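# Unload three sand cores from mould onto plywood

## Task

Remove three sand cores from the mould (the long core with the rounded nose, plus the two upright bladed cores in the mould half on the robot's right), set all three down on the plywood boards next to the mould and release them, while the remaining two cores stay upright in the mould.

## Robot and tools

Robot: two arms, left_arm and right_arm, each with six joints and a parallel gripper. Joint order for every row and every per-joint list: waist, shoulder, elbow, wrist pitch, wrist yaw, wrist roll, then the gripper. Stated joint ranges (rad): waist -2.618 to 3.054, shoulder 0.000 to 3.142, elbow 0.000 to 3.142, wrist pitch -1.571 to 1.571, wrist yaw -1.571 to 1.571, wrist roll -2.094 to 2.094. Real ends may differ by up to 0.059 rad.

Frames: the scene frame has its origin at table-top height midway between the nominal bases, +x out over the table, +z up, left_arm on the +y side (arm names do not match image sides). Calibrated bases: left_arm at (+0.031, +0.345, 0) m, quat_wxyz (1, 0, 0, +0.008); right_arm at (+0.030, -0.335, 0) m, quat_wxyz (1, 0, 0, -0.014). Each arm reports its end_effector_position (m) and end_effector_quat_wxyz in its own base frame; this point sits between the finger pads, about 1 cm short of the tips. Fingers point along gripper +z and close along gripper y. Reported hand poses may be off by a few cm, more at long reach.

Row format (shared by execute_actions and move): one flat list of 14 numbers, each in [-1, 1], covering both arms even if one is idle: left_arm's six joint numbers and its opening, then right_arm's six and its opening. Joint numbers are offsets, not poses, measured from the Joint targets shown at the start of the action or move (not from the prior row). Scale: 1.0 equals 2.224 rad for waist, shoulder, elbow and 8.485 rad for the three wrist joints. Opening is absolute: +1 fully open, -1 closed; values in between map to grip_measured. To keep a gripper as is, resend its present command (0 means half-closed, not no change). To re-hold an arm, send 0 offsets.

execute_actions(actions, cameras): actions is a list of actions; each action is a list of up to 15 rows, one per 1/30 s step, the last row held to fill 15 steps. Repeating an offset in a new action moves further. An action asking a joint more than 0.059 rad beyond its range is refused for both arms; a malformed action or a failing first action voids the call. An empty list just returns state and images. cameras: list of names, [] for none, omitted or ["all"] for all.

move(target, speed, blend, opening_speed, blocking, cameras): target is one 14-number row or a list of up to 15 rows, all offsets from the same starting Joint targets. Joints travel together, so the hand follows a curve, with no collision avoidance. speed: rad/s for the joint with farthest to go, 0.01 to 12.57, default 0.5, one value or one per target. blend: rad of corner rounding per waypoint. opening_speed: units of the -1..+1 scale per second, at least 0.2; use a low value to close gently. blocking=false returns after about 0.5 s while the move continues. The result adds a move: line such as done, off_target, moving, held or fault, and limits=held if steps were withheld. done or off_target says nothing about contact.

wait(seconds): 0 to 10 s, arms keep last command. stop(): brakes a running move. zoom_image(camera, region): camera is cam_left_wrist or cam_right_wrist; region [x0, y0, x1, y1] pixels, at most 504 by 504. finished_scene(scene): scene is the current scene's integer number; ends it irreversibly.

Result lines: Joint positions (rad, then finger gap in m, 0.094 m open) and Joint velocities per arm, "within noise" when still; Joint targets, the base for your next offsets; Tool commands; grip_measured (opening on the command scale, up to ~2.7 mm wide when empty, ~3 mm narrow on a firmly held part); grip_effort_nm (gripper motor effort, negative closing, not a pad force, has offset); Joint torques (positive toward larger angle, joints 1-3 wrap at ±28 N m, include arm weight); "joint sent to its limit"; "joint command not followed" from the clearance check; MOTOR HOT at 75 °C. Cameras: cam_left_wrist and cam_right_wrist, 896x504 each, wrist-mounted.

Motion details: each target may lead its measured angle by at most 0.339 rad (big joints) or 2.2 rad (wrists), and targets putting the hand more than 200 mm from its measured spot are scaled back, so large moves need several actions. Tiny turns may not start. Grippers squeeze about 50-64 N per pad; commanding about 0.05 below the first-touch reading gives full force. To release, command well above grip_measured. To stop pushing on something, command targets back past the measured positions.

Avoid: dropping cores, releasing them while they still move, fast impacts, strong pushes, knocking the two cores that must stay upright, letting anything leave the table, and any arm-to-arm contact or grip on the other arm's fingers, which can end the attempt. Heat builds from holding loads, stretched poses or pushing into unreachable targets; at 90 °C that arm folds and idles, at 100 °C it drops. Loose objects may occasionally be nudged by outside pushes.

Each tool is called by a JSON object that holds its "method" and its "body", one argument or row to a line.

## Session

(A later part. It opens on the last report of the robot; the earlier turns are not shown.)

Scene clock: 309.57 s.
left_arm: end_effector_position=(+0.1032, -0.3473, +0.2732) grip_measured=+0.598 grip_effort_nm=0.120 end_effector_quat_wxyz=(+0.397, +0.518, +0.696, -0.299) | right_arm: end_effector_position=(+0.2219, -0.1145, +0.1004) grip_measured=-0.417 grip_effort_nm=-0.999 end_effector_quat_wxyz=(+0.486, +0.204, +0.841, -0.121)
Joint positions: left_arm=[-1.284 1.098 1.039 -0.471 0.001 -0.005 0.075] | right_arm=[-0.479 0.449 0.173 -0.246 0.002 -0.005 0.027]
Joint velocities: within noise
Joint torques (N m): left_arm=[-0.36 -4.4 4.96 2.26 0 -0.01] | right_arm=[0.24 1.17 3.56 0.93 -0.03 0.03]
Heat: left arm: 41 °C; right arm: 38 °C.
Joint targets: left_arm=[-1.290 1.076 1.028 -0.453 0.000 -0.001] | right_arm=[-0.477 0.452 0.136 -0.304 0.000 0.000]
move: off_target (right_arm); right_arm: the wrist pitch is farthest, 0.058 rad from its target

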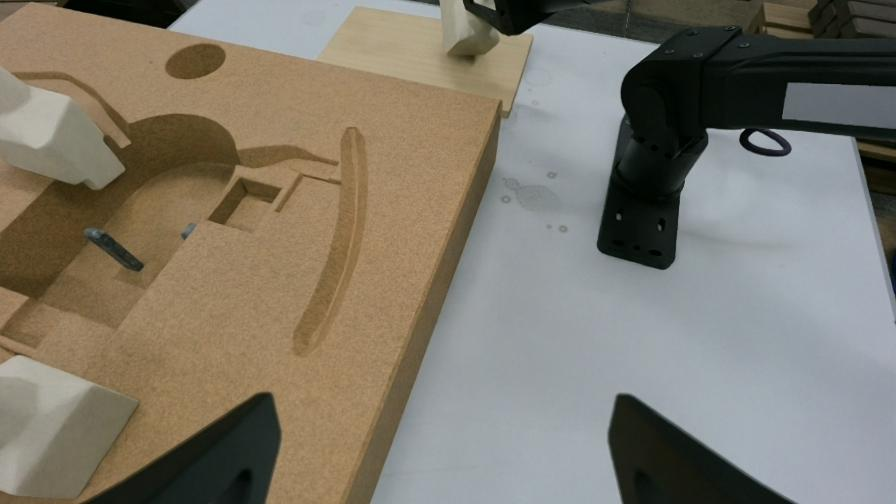

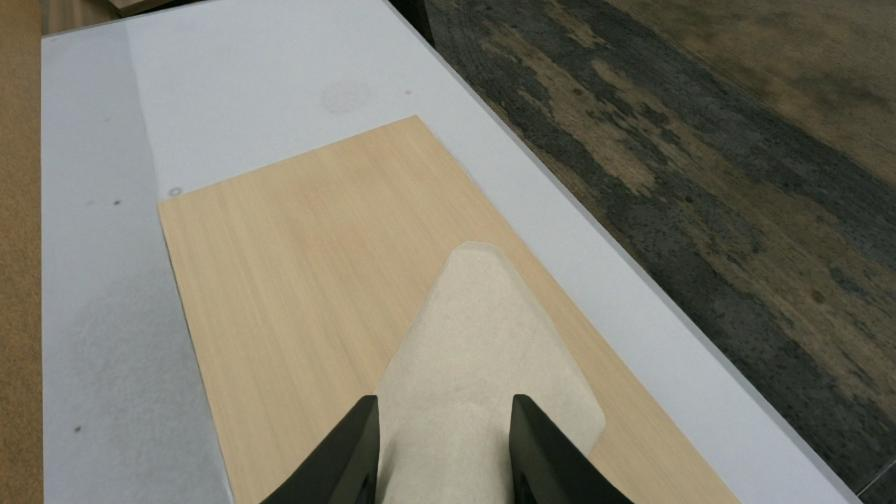

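{"method": "move", "body": {
  "target": [
    [0,0,0,0,0,0,0.6,0,0,0,0,0,0,-0.6],
    [0,0,0,0,0,0,0.6,0.0796,0.266,0.1598,0.042,0,0,-0.6],
    [0,0,0,0,0,0,0.6,0.0796,0.4283,-0.0044,0.157,0,0,-0.6]
  ],
  "speed": [0.3,0.3,0.2]
}}

{"method": "zoom_image", "body": {
  "camera": "cam_left_wrist",
  "region": [330, 0, 570, 110]
}}

Scene clock: 327.27 s.
left_arm: end_effector_position=(+0.1032, -0.3473, +0.2732) grip_measured=+0.598 grip_effort_nm=0.110 end_effector_quat_wxyz=(+0.397, +0.518, +0.696, -0.299) | right_arm: end_effector_position=(+0.3298, -0.1050, +0.0990) grip_measured=-0.420 grip_effort_nm=-1.004 end_effector_quat_wxyz=(+0.601, +0.122, +0.784, -0.098)
Joint positions: left_arm=[-1.284 1.098 1.039 -0.471 0.001 -0.005 0.075] | right_arm=[-0.307 1.398 0.135 1.001 0.008 -0.005 0.027]
Joint velocities: within noise
Joint torques (N m): left_arm=[-0.38 -4.38 4.94 2.24 0.01 -0.01] | right_arm=[0.68 -2.52 3.45 1.81 -0.09 0.02]
Heat: left arm: 42 °C; right arm: 38 °C.
Joint targets: left_arm=[-1.290 1.076 1.028 -0.453 0.000 -0.001] | right_arm=[-0.299 1.405 0.126 1.028 0.000 0.000]
move: done

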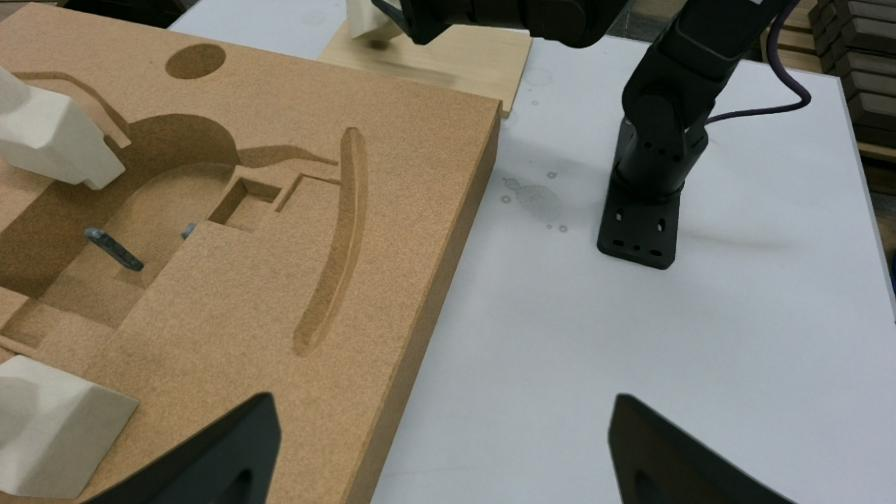

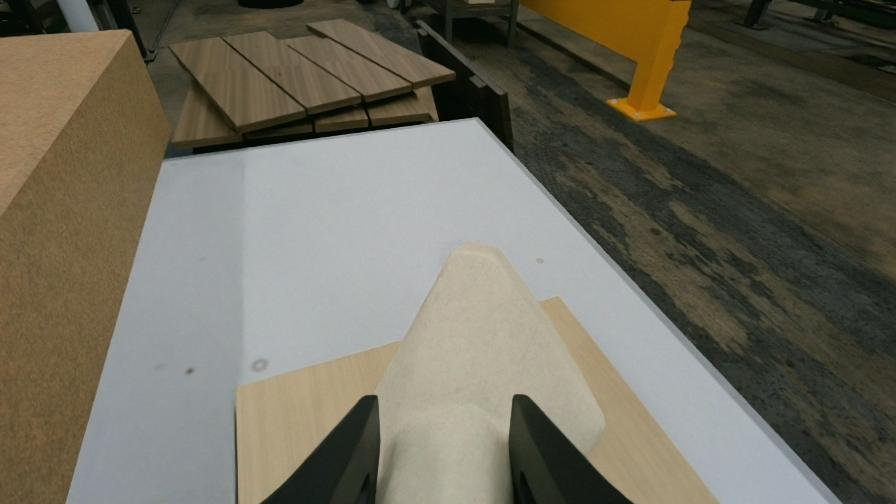

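Scaled by 2.100.

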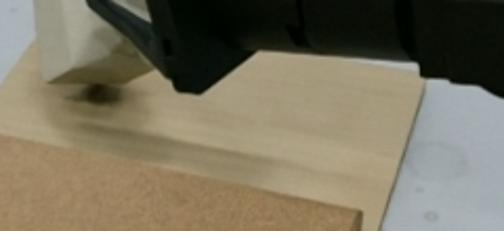

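{"method": "move", "body": {
  "target": [0,0,0,0,0,0,0.6,0,0.1154,-0.0344,0.0405,0,0,-0.6],
  "speed": 0.1
}}

{"method": "zoom_image", "body": {
  "camera": "cam_left_wrist",
  "region": [330, 0, 570, 110]
}}

Scene clock: 337.70 s.
left_arm: end_effector_position=(+0.1032, -0.3473, +0.2732) grip_measured=+0.598 grip_effort_nm=0.115 end_effector_quat_wxyz=(+0.397, +0.518, +0.696, -0.299) | right_arm: end_effector_position=(+0.3250, -0.1035, +0.0919) grip_measured=-0.420 grip_effort_nm=-1.004 end_effector_quat_wxyz=(+0.632, +0.116, +0.759, -0.104)
Joint positions: left_arm=[-1.284 1.098 1.039 -0.471 0.001 -0.005 0.075] | right_arm=[-0.307 1.644 0.062 1.403 0.008 -0.009 0.027]
Joint velocities: within noise
Joint torques (N m): left_arm=[-0.39 -4.38 4.94 2.26 0.01 0] | right_arm=[0.68 -2.25 1.74 1.25 -0.09 0.07]
Heat: left arm: 42 °C; right arm: 39 °C.
Joint targets: left_arm=[-1.290 1.076 1.028 -0.453 0.000 -0.001] | right_arm=[-0.299 1.661 0.049 1.372 0.000 0.000]
move: done

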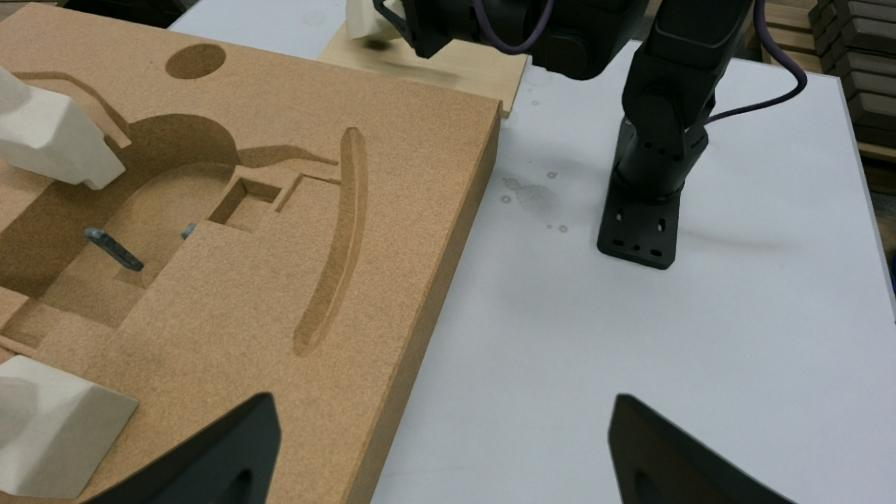

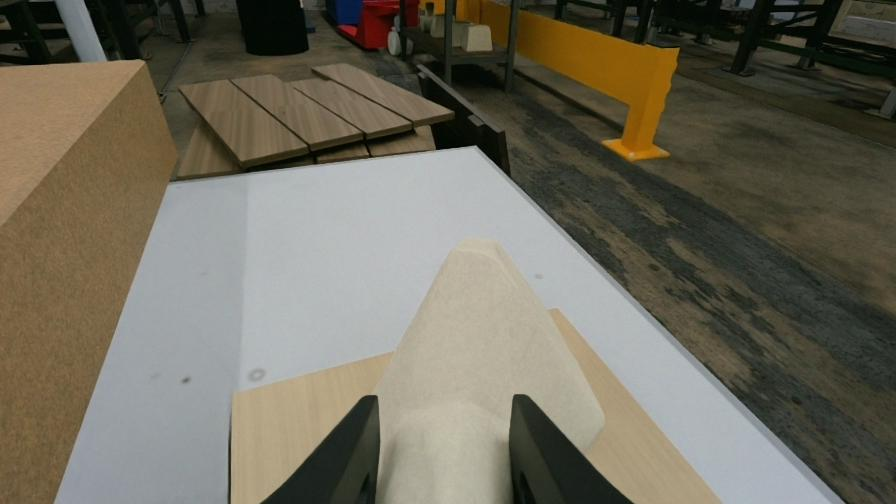

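Scaled by 2.100.

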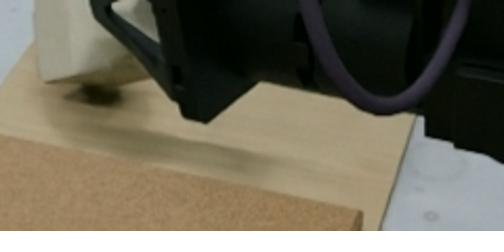

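{"method": "move", "body": {
  "target": [0,0,0,0,0,0,0.6,0,-0.033,0.0192,-0.0278,0,0,-0.6],
  "speed": 0.08
}}

{"method": "zoom_image", "body": {
  "camera": "cam_left_wrist",
  "region": [330, 0, 570, 110]
}}

Scene clock: 345.67 s.
left_arm: end_effector_position=(+0.1032, -0.3473, +0.2732) grip_measured=+0.598 grip_effort_nm=0.120 end_effector_quat_wxyz=(+0.397, +0.518, +0.696, -0.299) | right_arm: end_effector_position=(+0.3277, -0.1044, +0.0886) grip_measured=-0.420 grip_effort_nm=-1.004 end_effector_quat_wxyz=(+0.617, +0.117, +0.772, -0.103)
Joint positions: left_arm=[-1.284 1.098 1.039 -0.471 0.001 -0.005 0.075] | right_arm=[-0.307 1.581 0.087 1.274 0.008 -0.013 0.027]
Joint velocities: within noise
Joint torques (N m): left_arm=[-0.43 -4.36 5.03 2.25 0.03 -0.02] | right_arm=[0.68 -2.95 3.45 0.32 -0.09 0.11]
Heat: left arm: 43 °C; right arm: 38 °C.
Joint targets: left_arm=[-1.290 1.076 1.028 -0.453 0.000 -0.001] | right_arm=[-0.299 1.588 0.092 1.136 0.000 0.000]
move: off_target (right_arm); right_arm: the wrist pitch is farthest, 0.138 rad from its target

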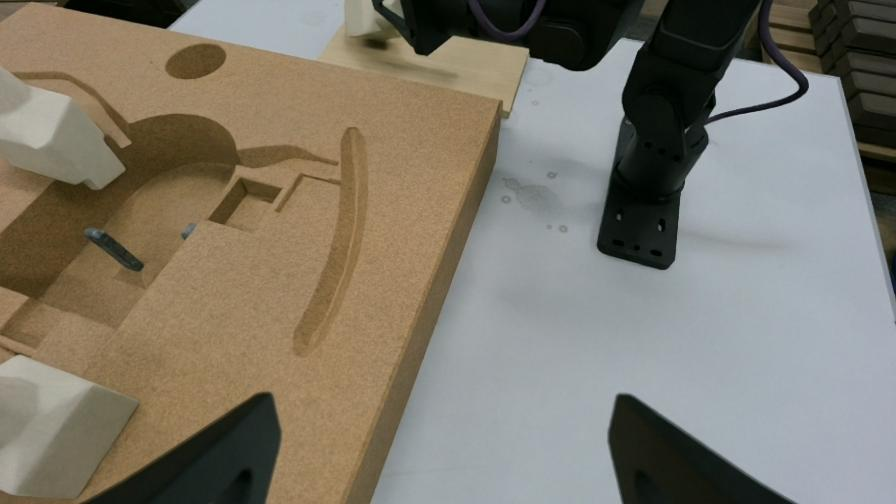

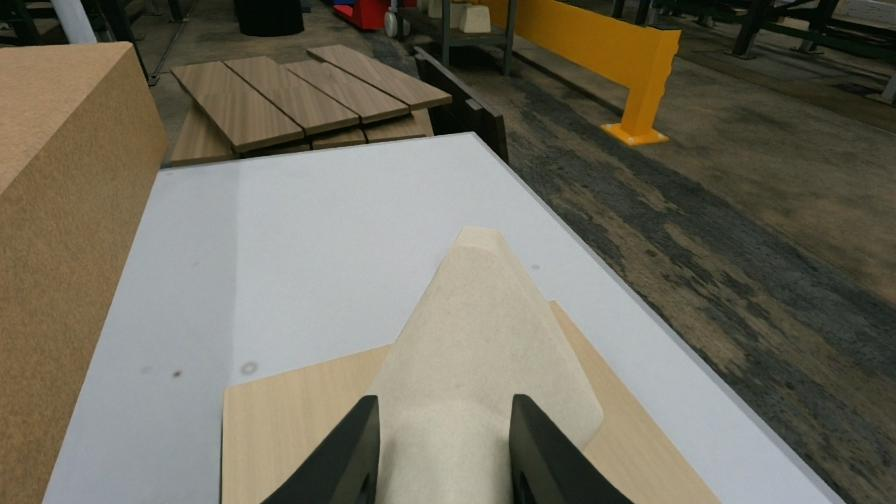

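Scaled by 2.100.

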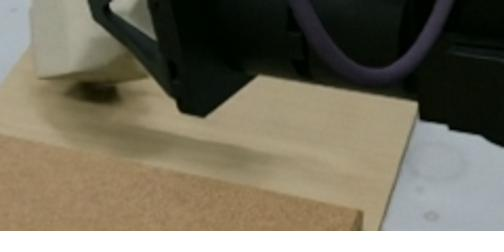

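{"method": "move", "body": {
  "target": [0,0,0,0,0,0,0.6,0,0.0812,-0.0079,0.0186,0,0,-0.45],
  "speed": 0.08
}}

{"method": "zoom_image", "body": {
  "camera": "cam_left_wrist",
  "region": [330, 0, 570, 110]
}}

Scene clock: 351.83 s.
left_arm: end_effector_position=(+0.1032, -0.3473, +0.2732) grip_measured=+0.598 grip_effort_nm=0.115 end_effector_quat_wxyz=(+0.397, +0.518, +0.696, -0.299) | right_arm: end_effector_position=(+0.3316, -0.1059, +0.0842) grip_measured=-0.420 grip_effort_nm=-1.004 end_effector_quat_wxyz=(+0.628, +0.112, +0.763, -0.108)
Joint positions: left_arm=[-1.284 1.098 1.039 -0.471 0.001 -0.005 0.075] | right_arm=[-0.307 1.723 0.087 1.446 0.009 -0.023 0.027]
Joint velocities: within noise
Joint torques (N m): left_arm=[-0.46 -4.44 4.9 2.24 0 -0.02] | right_arm=[0.69 -0.5 1.44 0.18 -0.11 0.22]
Heat: left arm: 43 °C; right arm: 37 °C.
Joint targets: left_arm=[-1.290 1.076 1.028 -0.453 0.000 -0.001] | right_arm=[-0.299 1.768 0.074 1.294 0.000 0.000]
move: off_target (right_arm); right_arm: the wrist pitch is farthest, 0.152 rad from its target

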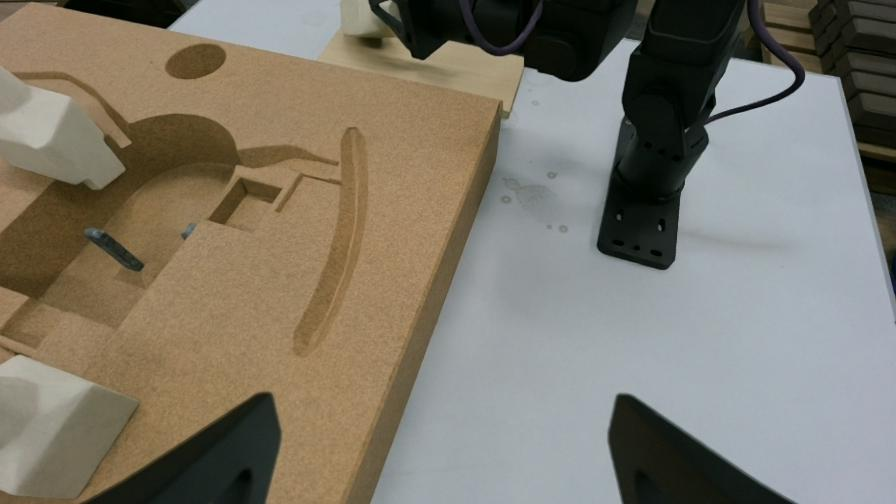

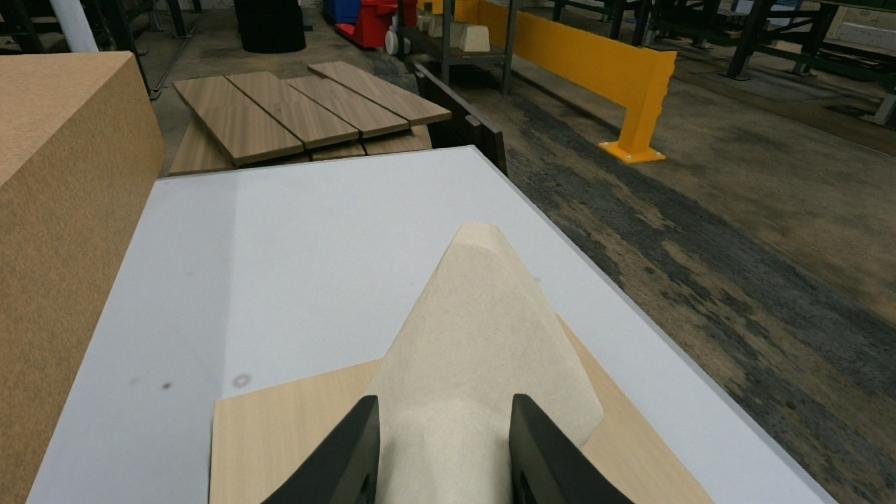

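Scaled by 2.100.

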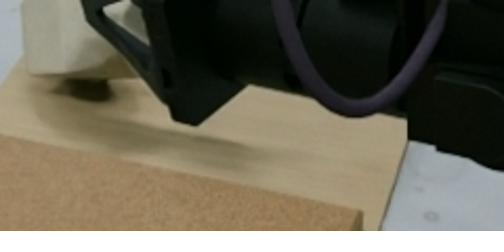

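{"method": "move", "body": {
  "target": [
    [0,0,0,0,0,0,0.6,0,-0.0135,0,0.014,0,0,-0.45],
    [0,0,0,0,0,0,0.6,0,-0.0135,0,0.014,0,0,-0.1]
  ],
  "speed": 0.08,
  "opening_speed": 0.2
}}

{"method": "zoom_image", "body": {
  "camera": "cam_left_wrist",
  "region": [330, 0, 570, 110]
}}

Scene clock: 358.47 s.
left_arm: end_effector_position=(+0.1032, -0.3473, +0.2732) grip_measured=+0.598 grip_effort_nm=0.115 end_effector_quat_wxyz=(+0.397, +0.518, +0.696, -0.299) | right_arm: end_effector_position=(+0.3276, -0.1028, +0.0709) grip_measured=-0.103 grip_effort_nm=0.183 end_effector_quat_wxyz=(+0.609, +0.116, +0.778, -0.099)
Joint positions: left_arm=[-1.284 1.098 1.039 -0.471 0.001 -0.005 0.075] | right_arm=[-0.304 1.731 0.079 1.412 0.005 -0.012 0.042]
Joint velocities: within noise
Joint torques (N m): left_arm=[-0.4 -4.4 4.9 2.24 0.03 -0.02] | right_arm=[0.4 -3.41 1.98 1.55 -0.06 0.11]
Heat: left arm: 43 °C; right arm: 37 °C.
Joint targets: left_arm=[-1.290 1.076 1.028 -0.453 0.000 -0.001] | right_arm=[-0.299 1.739 0.074 1.413 0.000 0.000]
move: done; target 2's new numbers were sent with right_arm's wrist pitch 0.042 rad from that target

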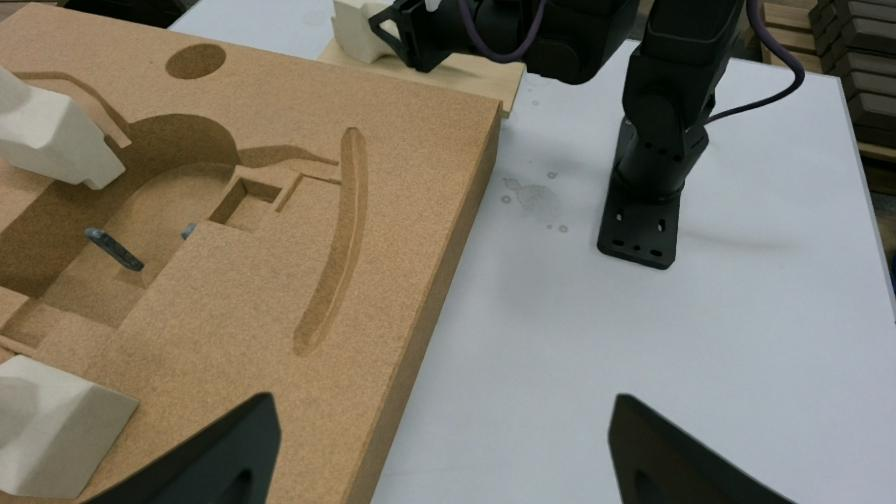

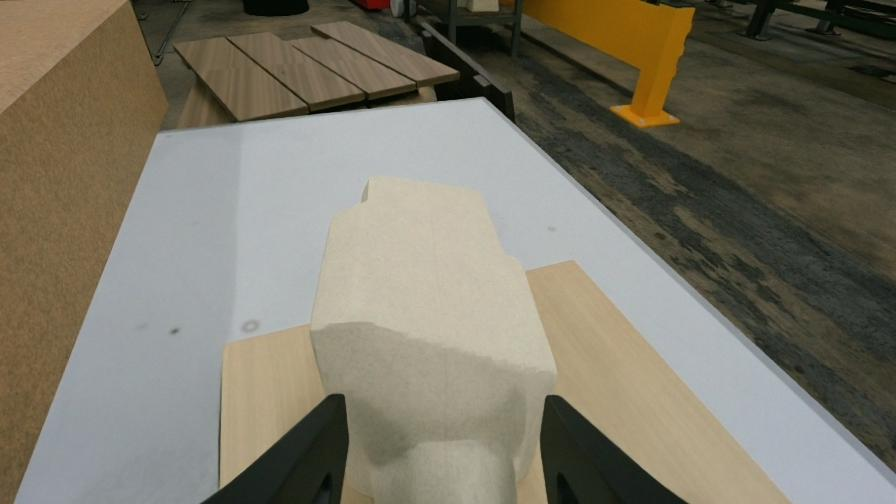

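Scaled by 2.100.

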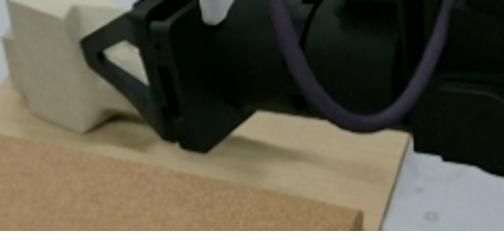

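{"method": "move", "body": {
  "target": [
    [0,0,0,0,0,0,0.6,0,0,0,0,0,0,0.8],
    [0,0,0,0,0,0,0.6,0,-0.3839,0.0216,-0.1237,0,0,0.8],
    [0.49,0,0,0,0,0,0.6,0,-0.0625,0.821,-0.3433,0,0,0.8],
    [0.49,0,0,0,0,0,0.6,0.3278,-0.0625,0.821,-0.3433,0,0,0.8]
  ],
  "speed": [0.5,0.3,1.2,1.0]
}}

Scene clock: 374.47 s.
left_arm: end_effector_position=(+0.3548, -0.0739, +0.2733) grip_measured=+0.598 grip_effort_nm=0.115 end_effector_quat_wxyz=(+0.494, +0.088, +0.863, -0.053) | right_arm: end_effector_position=(+0.3025, +0.1397, +0.2748) grip_measured=+0.797 grip_effort_nm=0.173 end_effector_quat_wxyz=(+0.175, -0.212, +0.961, +0.038)
Joint positions: left_arm=[-0.208 1.098 1.039 -0.471 0.001 -0.005 0.075] | right_arm=[0.429 1.595 1.872 -1.487 -0.001 -0.005 0.084]
Joint velocities: within noise
Joint torques (N m): left_arm=[0.59 -4.33 4.94 2.22 0.02 -0.01] | right_arm=[0.06 -5.04 7.19 0.58 0.01 0.02]
Heat: left arm: 44 °C; right arm: 38 °C.
Joint targets: left_arm=[-0.201 1.076 1.028 -0.453 0.000 -0.001] | right_arm=[0.430 1.599 1.901 -1.500 0.000 0.000]
move: done

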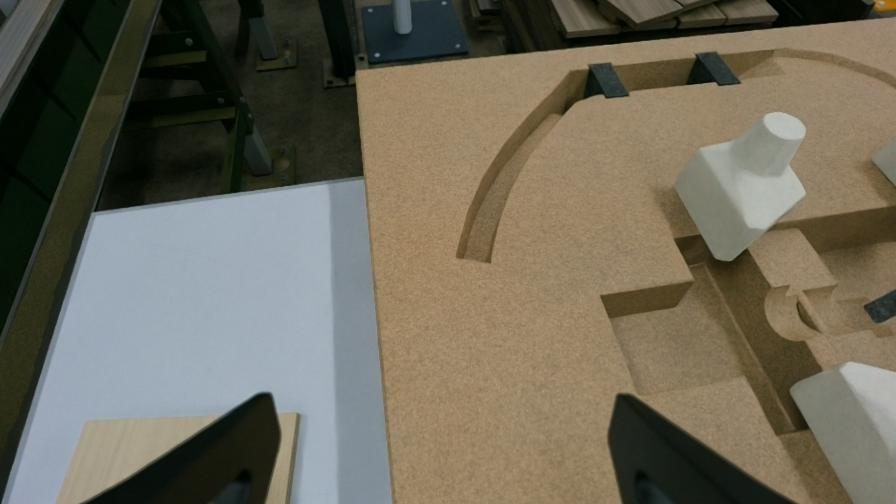

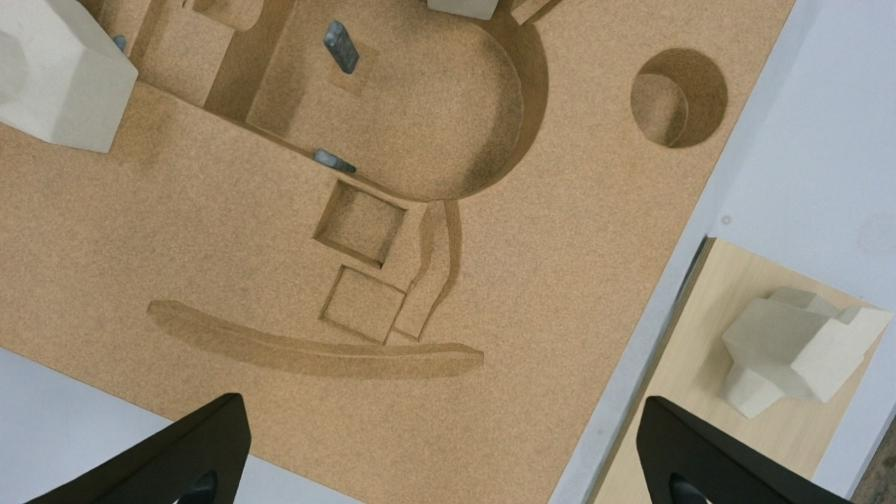

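{"method": "move", "body": {
  "target": [0,0,0,0,0,0,0.6,0,0.0931,0.0441,0.0124,0,0,1],
  "speed": 0.6,
  "cameras": ["cam_right_wrist"]
}}

Scene clock: 392.90 s.
left_arm: end_effector_position=(+0.3548, -0.0739, +0.2733) grip_measured=+0.598 grip_effort_nm=0.115 end_effector_quat_wxyz=(+0.494, +0.088, +0.863, -0.053) | right_arm: end_effector_position=(+0.3566, +0.1645, +0.2366) grip_measured=+0.997 grip_effort_nm=0.178 end_effector_quat_wxyz=(+0.154, -0.213, +0.964, +0.034)
Joint positions: left_arm=[-0.208 1.098 1.039 -0.471 0.001 -0.005 0.075] | right_arm=[0.429 1.812 1.969 -1.412 -0.001 -0.005 0.094]
Joint velocities: within noise
Joint torques (N m): left_arm=[0.51 -4.38 4.85 2.22 0.03 -0.01] | right_arm=[0.03 -7.76 7.45 0.76 0 0.02]
Heat: left arm: 44 °C; right arm: 36 °C.
Joint targets: left_arm=[-0.201 1.076 1.028 -0.453 0.000 -0.001] | right_arm=[0.430 1.806 1.999 -1.395 0.000 0.000]
move: done
Images, in order (width x height): cam_right_wrist 896x504.

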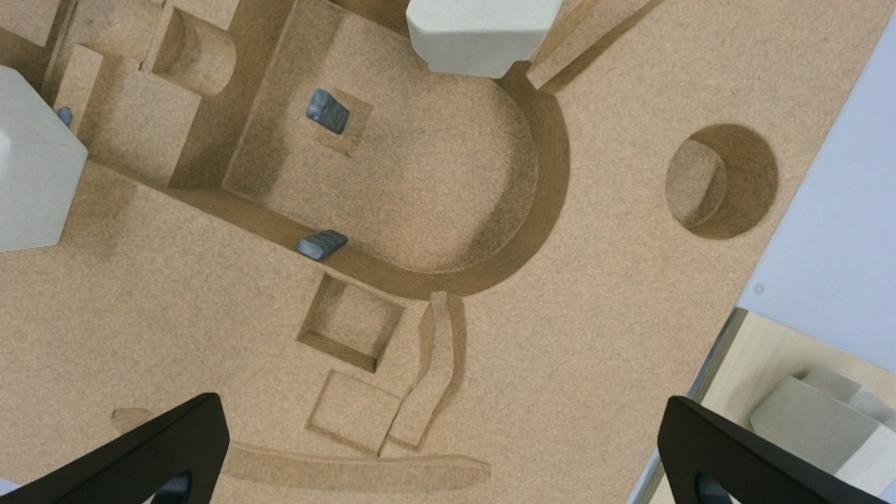

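{"method": "move", "body": {
  "target": [0,0,0,0,0,0,0.6,-0.0229,0.1104,0.0585,0.0398,0,0,1],
  "speed": 0.6,
  "cameras": ["cam_right_wrist"]
}}

Scene clock: 408.20 s.
left_arm: end_effector_position=(+0.3548, -0.0739, +0.2733) grip_measured=+0.598 grip_effort_nm=0.110 end_effector_quat_wxyz=(+0.494, +0.088, +0.863, -0.053) | right_arm: end_effector_position=(+0.4736, +0.1925, +0.2123) grip_measured=+0.997 grip_effort_nm=0.183 end_effector_quat_wxyz=(+0.263, -0.186, +0.945, +0.051)
Joint positions: left_arm=[-0.208 1.098 1.039 -0.471 0.001 -0.005 0.075] | right_arm=[0.384 2.048 2.097 -1.077 -0.001 -0.005 0.094]
Joint velocities: within noise
Joint torques (N m): left_arm=[0.58 -4.34 5.03 2.23 0.03 -0.03] | right_arm=[-0.35 -9.35 8.17 1.08 0.01 0.02]
Heat: left arm: 45 °C; right arm: 35 °C.
Joint targets: left_arm=[-0.201 1.076 1.028 -0.453 0.000 -0.001] | right_arm=[0.378 2.052 2.129 -1.057 0.000 0.000]
move: done
Images, in order (width x height): cam_right_wrist 896x504.

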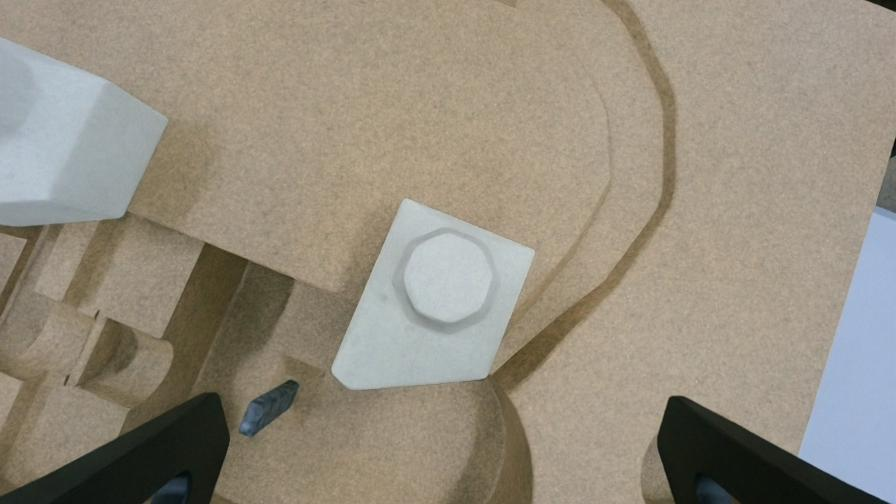

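{"method": "move", "body": {
  "target": [0,0,0,0,0,0,0.6,-0.0014,0.0614,-0.0193,0.0212,0,0,1],
  "speed": 0.25,
  "cameras": ["cam_right_wrist"]
}}

Scene clock: 414.43 s.
left_arm: end_effector_position=(+0.3548, -0.0739, +0.2733) grip_measured=+0.598 grip_effort_nm=0.105 end_effector_quat_wxyz=(+0.494, +0.088, +0.863, -0.053) | right_arm: end_effector_position=(+0.5171, +0.2101, +0.1681) grip_measured=+0.997 grip_effort_nm=0.178 end_effector_quat_wxyz=(+0.285, -0.185, +0.939, +0.055)
Joint positions: left_arm=[-0.208 1.098 1.039 -0.471 0.001 -0.005 0.075] | right_arm=[0.384 2.18 2.097 -0.899 -0.001 -0.005 0.094]
Joint velocities: within noise
Joint torques (N m): left_arm=[0.59 -4.4 4.98 2.23 0.03 -0.02] | right_arm=[-0.75 -10.1 5.01 1.19 0.01 0.02]
Heat: left arm: 45 °C; right arm: 36 °C.
Joint targets: left_arm=[-0.201 1.076 1.028 -0.453 0.000 -0.001] | right_arm=[0.375 2.189 2.086 -0.877 0.000 0.000]
move: done
Images, in order (width x height): cam_right_wrist 896x504.

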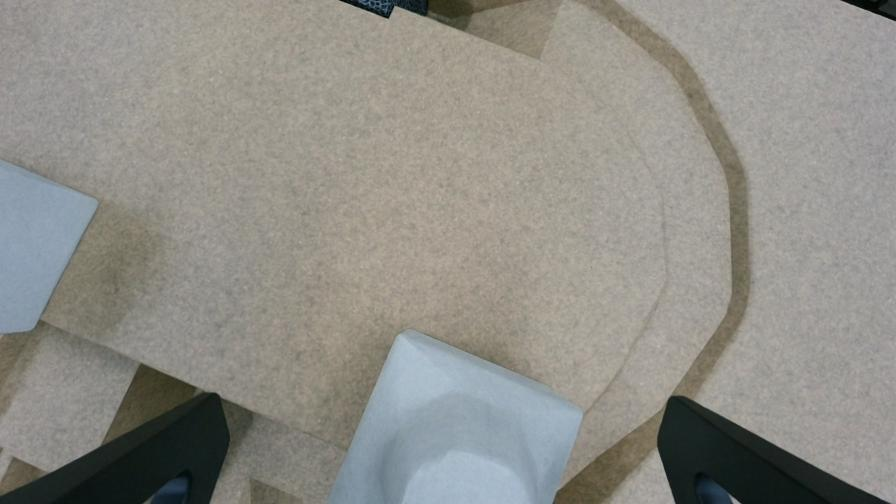

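{"method": "move", "body": {
  "target": [
    [0,0,0,0,0,0,0.6,0,-0.0077,-0.0315,0.0061,0,0,1],
    [0,0,0,0,0,0,0.6,0,-0.0077,-0.0315,0.0061,0,0,-0.6]
  ],
  "speed": 0.25,
  "opening_speed": 0.6,
  "cameras": ["cam_right_wrist"]
}}

Scene clock: 422.30 s.
left_arm: end_effector_position=(+0.3548, -0.0739, +0.2733) grip_measured=+0.598 grip_effort_nm=0.115 end_effector_quat_wxyz=(+0.494, +0.088, +0.863, -0.053) | right_arm: end_effector_position=(+0.5244, +0.2090, +0.1529) grip_measured=-0.289 grip_effort_nm=-1.004 end_effector_quat_wxyz=(+0.296, -0.181, +0.937, +0.052)
Joint positions: left_arm=[-0.208 1.098 1.039 -0.471 0.001 -0.005 0.075] | right_arm=[0.38 2.18 2.025 -0.806 0.008 -0.004 0.033]
Joint velocities: within noise
Joint torques (N m): left_arm=[0.53 -4.41 4.92 2.26 0.02 -0.03] | right_arm=[-0.43 -11.51 5.26 0.83 -0.08 0]
Heat: left arm: 45 °C; right arm: 39 °C.
Joint targets: left_arm=[-0.201 1.076 1.028 -0.453 0.000 -0.001] | right_arm=[0.375 2.172 2.016 -0.826 0.000 0.000]
move: done
Images, in order (width x height): cam_right_wrist 896x504.

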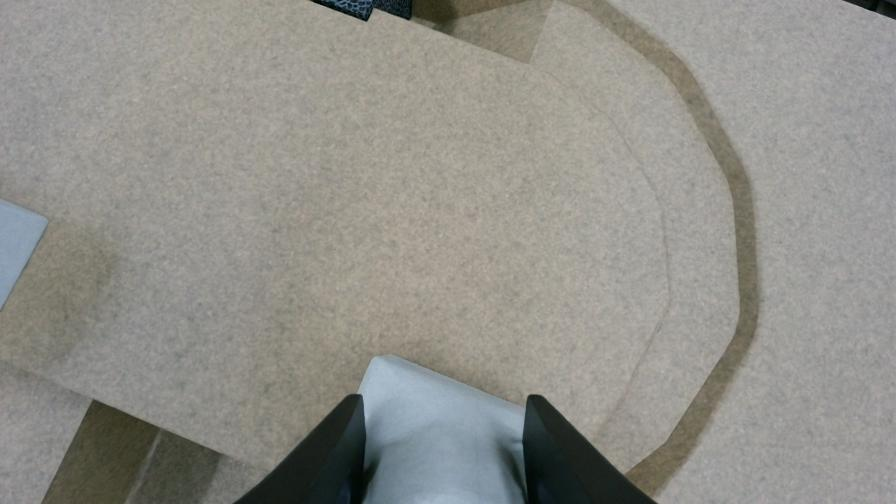

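{"method": "move", "body": {
  "target": [
    [0,0,0,0,0,0,0.6,0,0.0154,0.1007,-0.0162,0,0,-0.7],
    [0,0,0,0,0,0,0.6,0,0.0774,0.2868,-0.0487,0,0,-0.7]
  ],
  "speed": 0.3,
  "cameras": ["cam_right_wrist"]
}}

Scene clock: 430.57 s.
left_arm: end_effector_position=(+0.3548, -0.0739, +0.2733) grip_measured=+0.598 grip_effort_nm=0.129 end_effector_quat_wxyz=(+0.494, +0.088, +0.863, -0.053) | right_arm: end_effector_position=(+0.5200, +0.2078, +0.2221) grip_measured=-0.291 grip_effort_nm=-1.004 end_effector_quat_wxyz=(+0.280, -0.182, +0.941, +0.051)
Joint positions: left_arm=[-0.208 1.098 1.039 -0.471 0.001 -0.005 0.075] | right_arm=[0.38 2.342 2.608 -1.26 0.005 -0.004 0.033]
Joint velocities: within noise
Joint torques (N m): left_arm=[0.59 -4.41 4.93 2.21 0.01 -0.01] | right_arm=[-0.42 -11.02 8.9 1.15 -0.06 0.01]
Heat: left arm: 45 °C; right arm: 42 °C.
Joint targets: left_arm=[-0.201 1.076 1.028 -0.453 0.000 -0.001] | right_arm=[0.375 2.344 2.654 -1.239 0.000 0.000]
move: off_target (right_arm); right_arm: the elbow is farthest, 0.046 rad from its target
Images, in order (width x height): cam_right_wrist 896x504.

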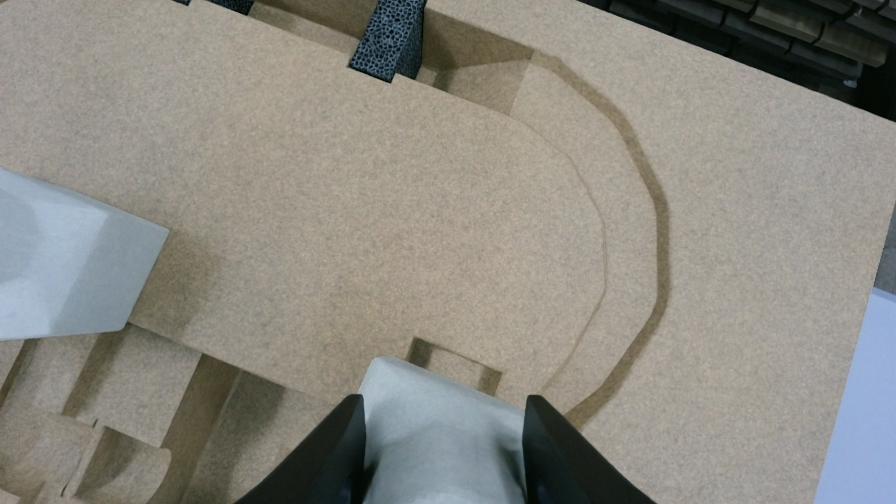

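{"method": "move", "body": {
  "target": [
    [0,0,0,0,0,0,0.6,0,-0.3465,-0.4073,0.0158,0,0,-0.7],
    [0,0,0,0,0,0,0.6,-0.4258,-0.3465,-0.4073,0.0158,0,0,-0.7]
  ],
  "speed": 0.6,
  "blend": 0.1,
  "cameras": []
}}

{"method": "move", "body": {
  "target": [-0.4899,0,0,0,0,0,0.6,0,-0.4464,-0.6421,0.1079,0,0,-0.7],
  "speed": 0.5
}}

Scene clock: 441.43 s.
left_arm: end_effector_position=(+0.3548, -0.0739, +0.2733) grip_measured=+0.598 grip_effort_nm=0.115 end_effector_quat_wxyz=(+0.494, +0.088, +0.863, -0.053) | right_arm: end_effector_position=(+0.3328, -0.2156, +0.2625) grip_measured=-0.291 grip_effort_nm=-1.004 end_effector_quat_wxyz=(+0.260, +0.272, +0.923, -0.080)
Joint positions: left_arm=[-0.208 1.098 1.039 -0.471 0.001 -0.005 0.075] | right_arm=[-0.575 1.614 1.747 -1.152 0.005 -0.004 0.033]
Joint velocities: within noise
Joint torques (N m): left_arm=[0.44 -4.33 4.96 2.23 -0.02 -0.02] | right_arm=[0.42 -9.48 5.57 1.38 -0.06 0]
Heat: left arm: 46 °C; right arm: 44 °C.
Joint targets: left_arm=[-0.201 1.076 1.028 -0.453 0.000 -0.001] | right_arm=[-0.572 1.573 1.748 -1.105 0.000 0.000]
move: off_target (right_arm); right_arm: the wrist pitch is farthest, 0.047 rad from its target
No camera images: "cameras" was empty.

Scene clock: 444.93 s.
left_arm: end_effector_position=(+0.1030, -0.3474, +0.2733) grip_measured=+0.598 grip_effort_nm=0.115 end_effector_quat_wxyz=(+0.397, +0.519, +0.696, -0.299) | right_arm: end_effector_position=(+0.2216, -0.1436, +0.1243) grip_measured=-0.292 grip_effort_nm=-1.004 end_effector_quat_wxyz=(+0.462, +0.248, +0.840, -0.140)
Joint positions: left_arm=[-1.284 1.098 1.039 -0.471 0.002 -0.004 0.075] | right_arm=[-0.575 0.599 0.317 -0.281 0.005 -0.004 0.033]
Joint velocities: within noise
Joint torques (N m): left_arm=[-0.36 -4.34 4.96 2.23 0.01 -0.01] | right_arm=[0.31 -1.24 6.54 2.27 -0.06 0.01]
Heat: left arm: 46 °C; right arm: 42 °C.
Joint targets: left_arm=[-1.290 1.076 1.028 -0.453 0.000 -0.001] | right_arm=[-0.572 0.580 0.320 -0.189 0.000 0.000]
move: off_target (right_arm); right_arm: the wrist pitch is farthest, 0.091 rad from its target

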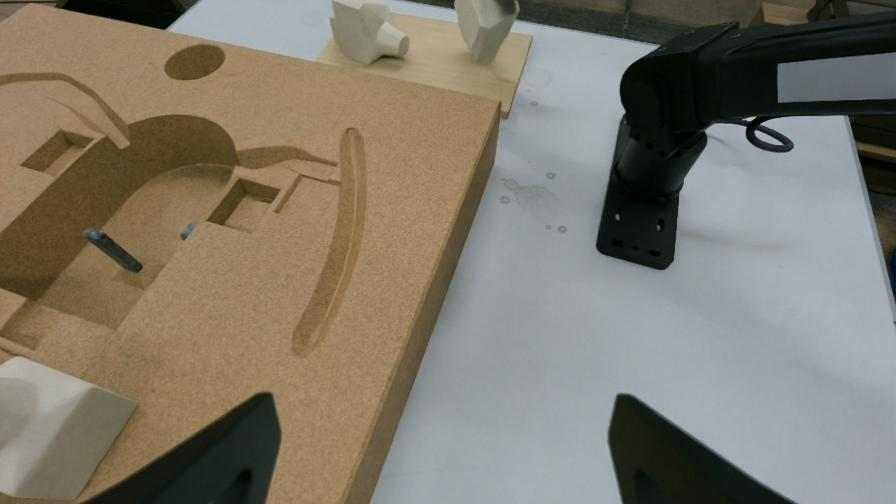

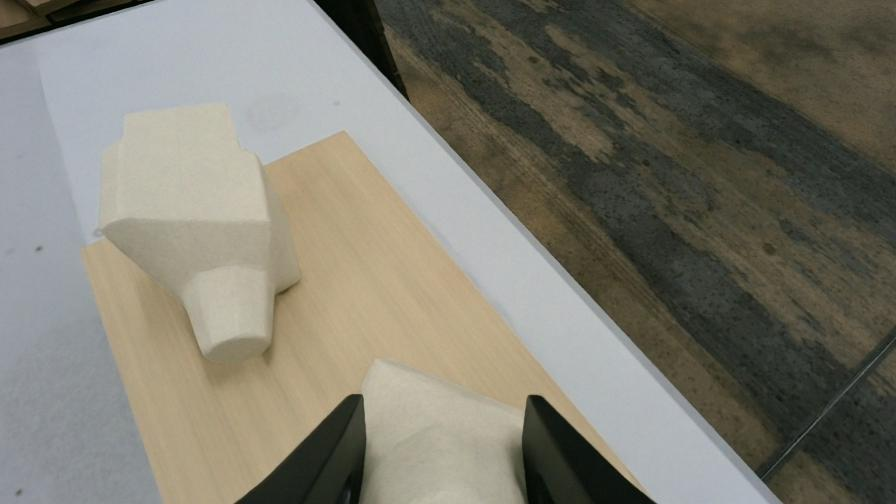

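{"method": "move", "body": {
  "target": [0,0,0,0,0,0,0.6,0,-0.0474,-0.0851,0.0227,0,0,-0.7],
  "speed": 0.12
}}

{"method": "zoom_image", "body": {
  "camera": "cam_left_wrist",
  "region": [330, 0, 570, 110]
}}

Scene clock: 450.83 s.
left_arm: end_effector_position=(+0.1030, -0.3474, +0.2733) grip_measured=+0.598 grip_effort_nm=0.110 end_effector_quat_wxyz=(+0.397, +0.519, +0.696, -0.299) | right_arm: end_effector_position=(+0.2239, -0.1451, +0.1197) grip_measured=-0.292 grip_effort_nm=-1.004 end_effector_quat_wxyz=(+0.531, +0.236, +0.798, -0.160)
Joint positions: left_arm=[-1.284 1.098 1.039 -0.471 0.002 -0.004 0.075] | right_arm=[-0.575 0.486 0.139 -0.048 0.005 -0.004 0.033]
Joint velocities: within noise
Joint torques (N m): left_arm=[-0.38 -4.36 4.89 2.25 0.01 -0.04] | right_arm=[0.34 -0.17 5.76 1.99 -0.06 0.01]
Heat: left arm: 46 °C; right arm: 40 °C.
Joint targets: left_arm=[-1.290 1.076 1.028 -0.453 0.000 -0.001] | right_arm=[-0.572 0.474 0.130 0.003 0.000 0.000]
move: off_target (right_arm); right_arm: the wrist pitch is farthest, 0.051 rad from its target

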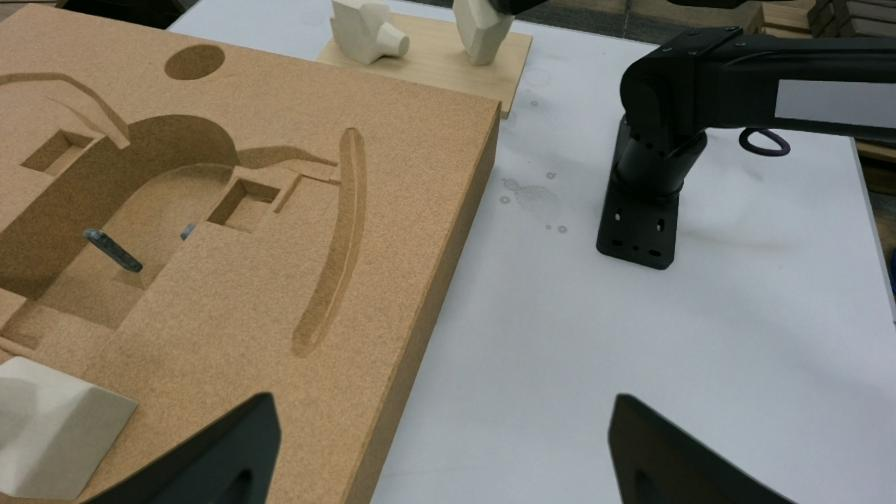

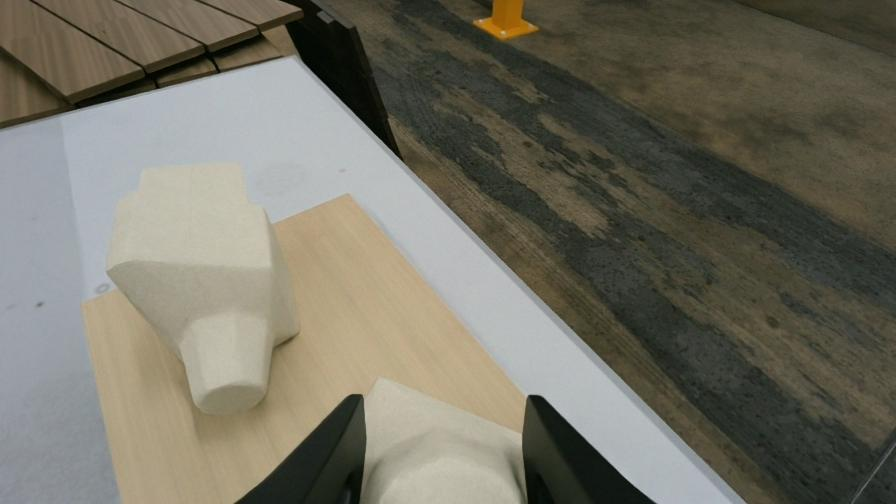

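Scaled by 2.100.

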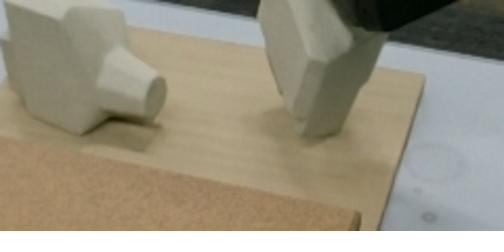

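{"method": "move", "body": {
  "target": [
    [0,0,0,0,0,0,0.6,0,0,0,0,0,0,-0.34],
    [0,0,0,0,0,0,0.6,0,0.024,-0.0438,0.0179,0,0,-0.34]
  ],
  "speed": 0.1
}}

{"method": "zoom_image", "body": {
  "camera": "cam_left_wrist",
  "region": [330, 0, 570, 110]
}}

Scene clock: 456.67 s.
left_arm: end_effector_position=(+0.1030, -0.3474, +0.2733) grip_measured=+0.598 grip_effort_nm=0.120 end_effector_quat_wxyz=(+0.397, +0.519, +0.696, -0.299) | right_arm: end_effector_position=(+0.2298, -0.1489, +0.1183) grip_measured=-0.292 grip_effort_nm=-1.004 end_effector_quat_wxyz=(+0.566, +0.229, +0.774, -0.171)
Joint positions: left_arm=[-1.284 1.098 1.039 -0.471 0.002 -0.004 0.075] | right_arm=[-0.575 0.521 0.054 0.16 0.005 -0.004 0.033]
Joint velocities: within noise
Joint torques (N m): left_arm=[-0.34 -4.38 5 2.23 0 -0.02] | right_arm=[0.29 1.26 4.79 1.47 -0.07 0]
Heat: left arm: 46 °C; right arm: 41 °C.
Joint targets: left_arm=[-1.290 1.076 1.028 -0.453 0.000 -0.001] | right_arm=[-0.572 0.528 0.033 0.155 0.000 0.000]
move: done

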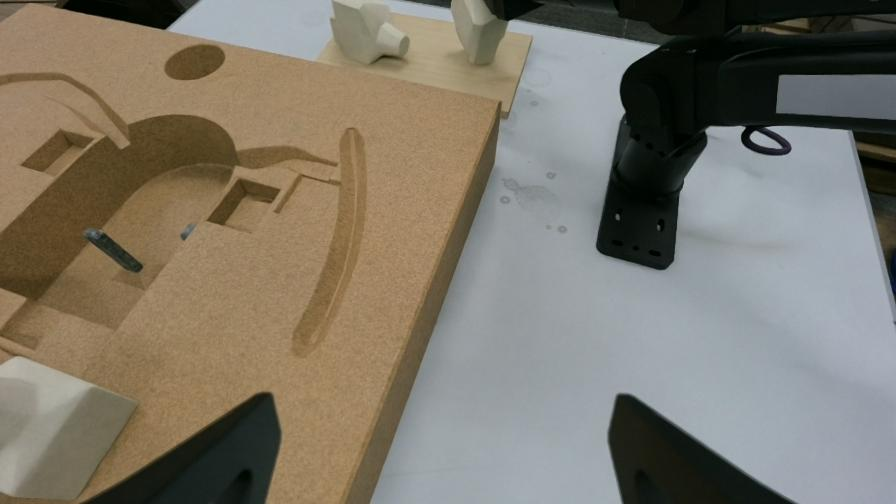

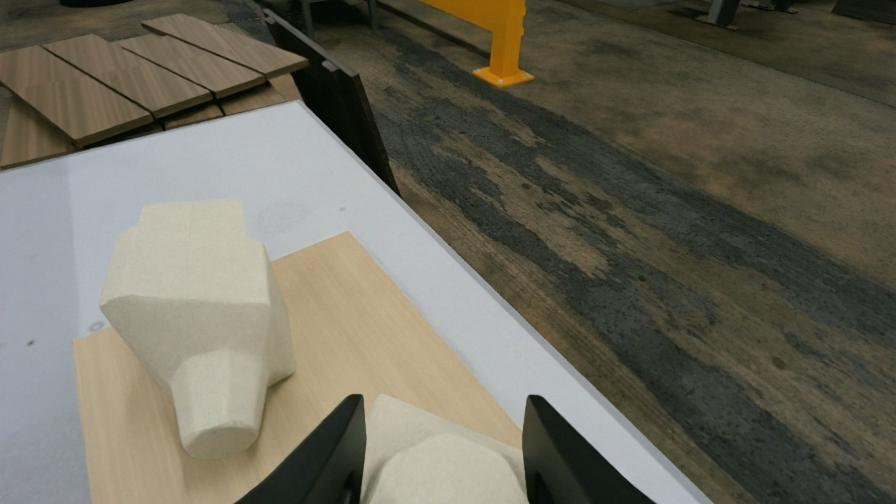

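Scaled by 2.100.

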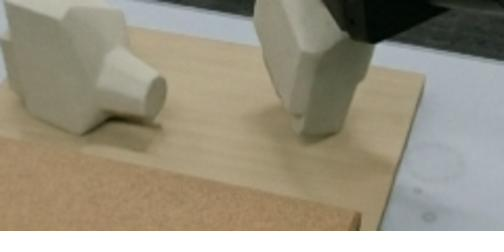

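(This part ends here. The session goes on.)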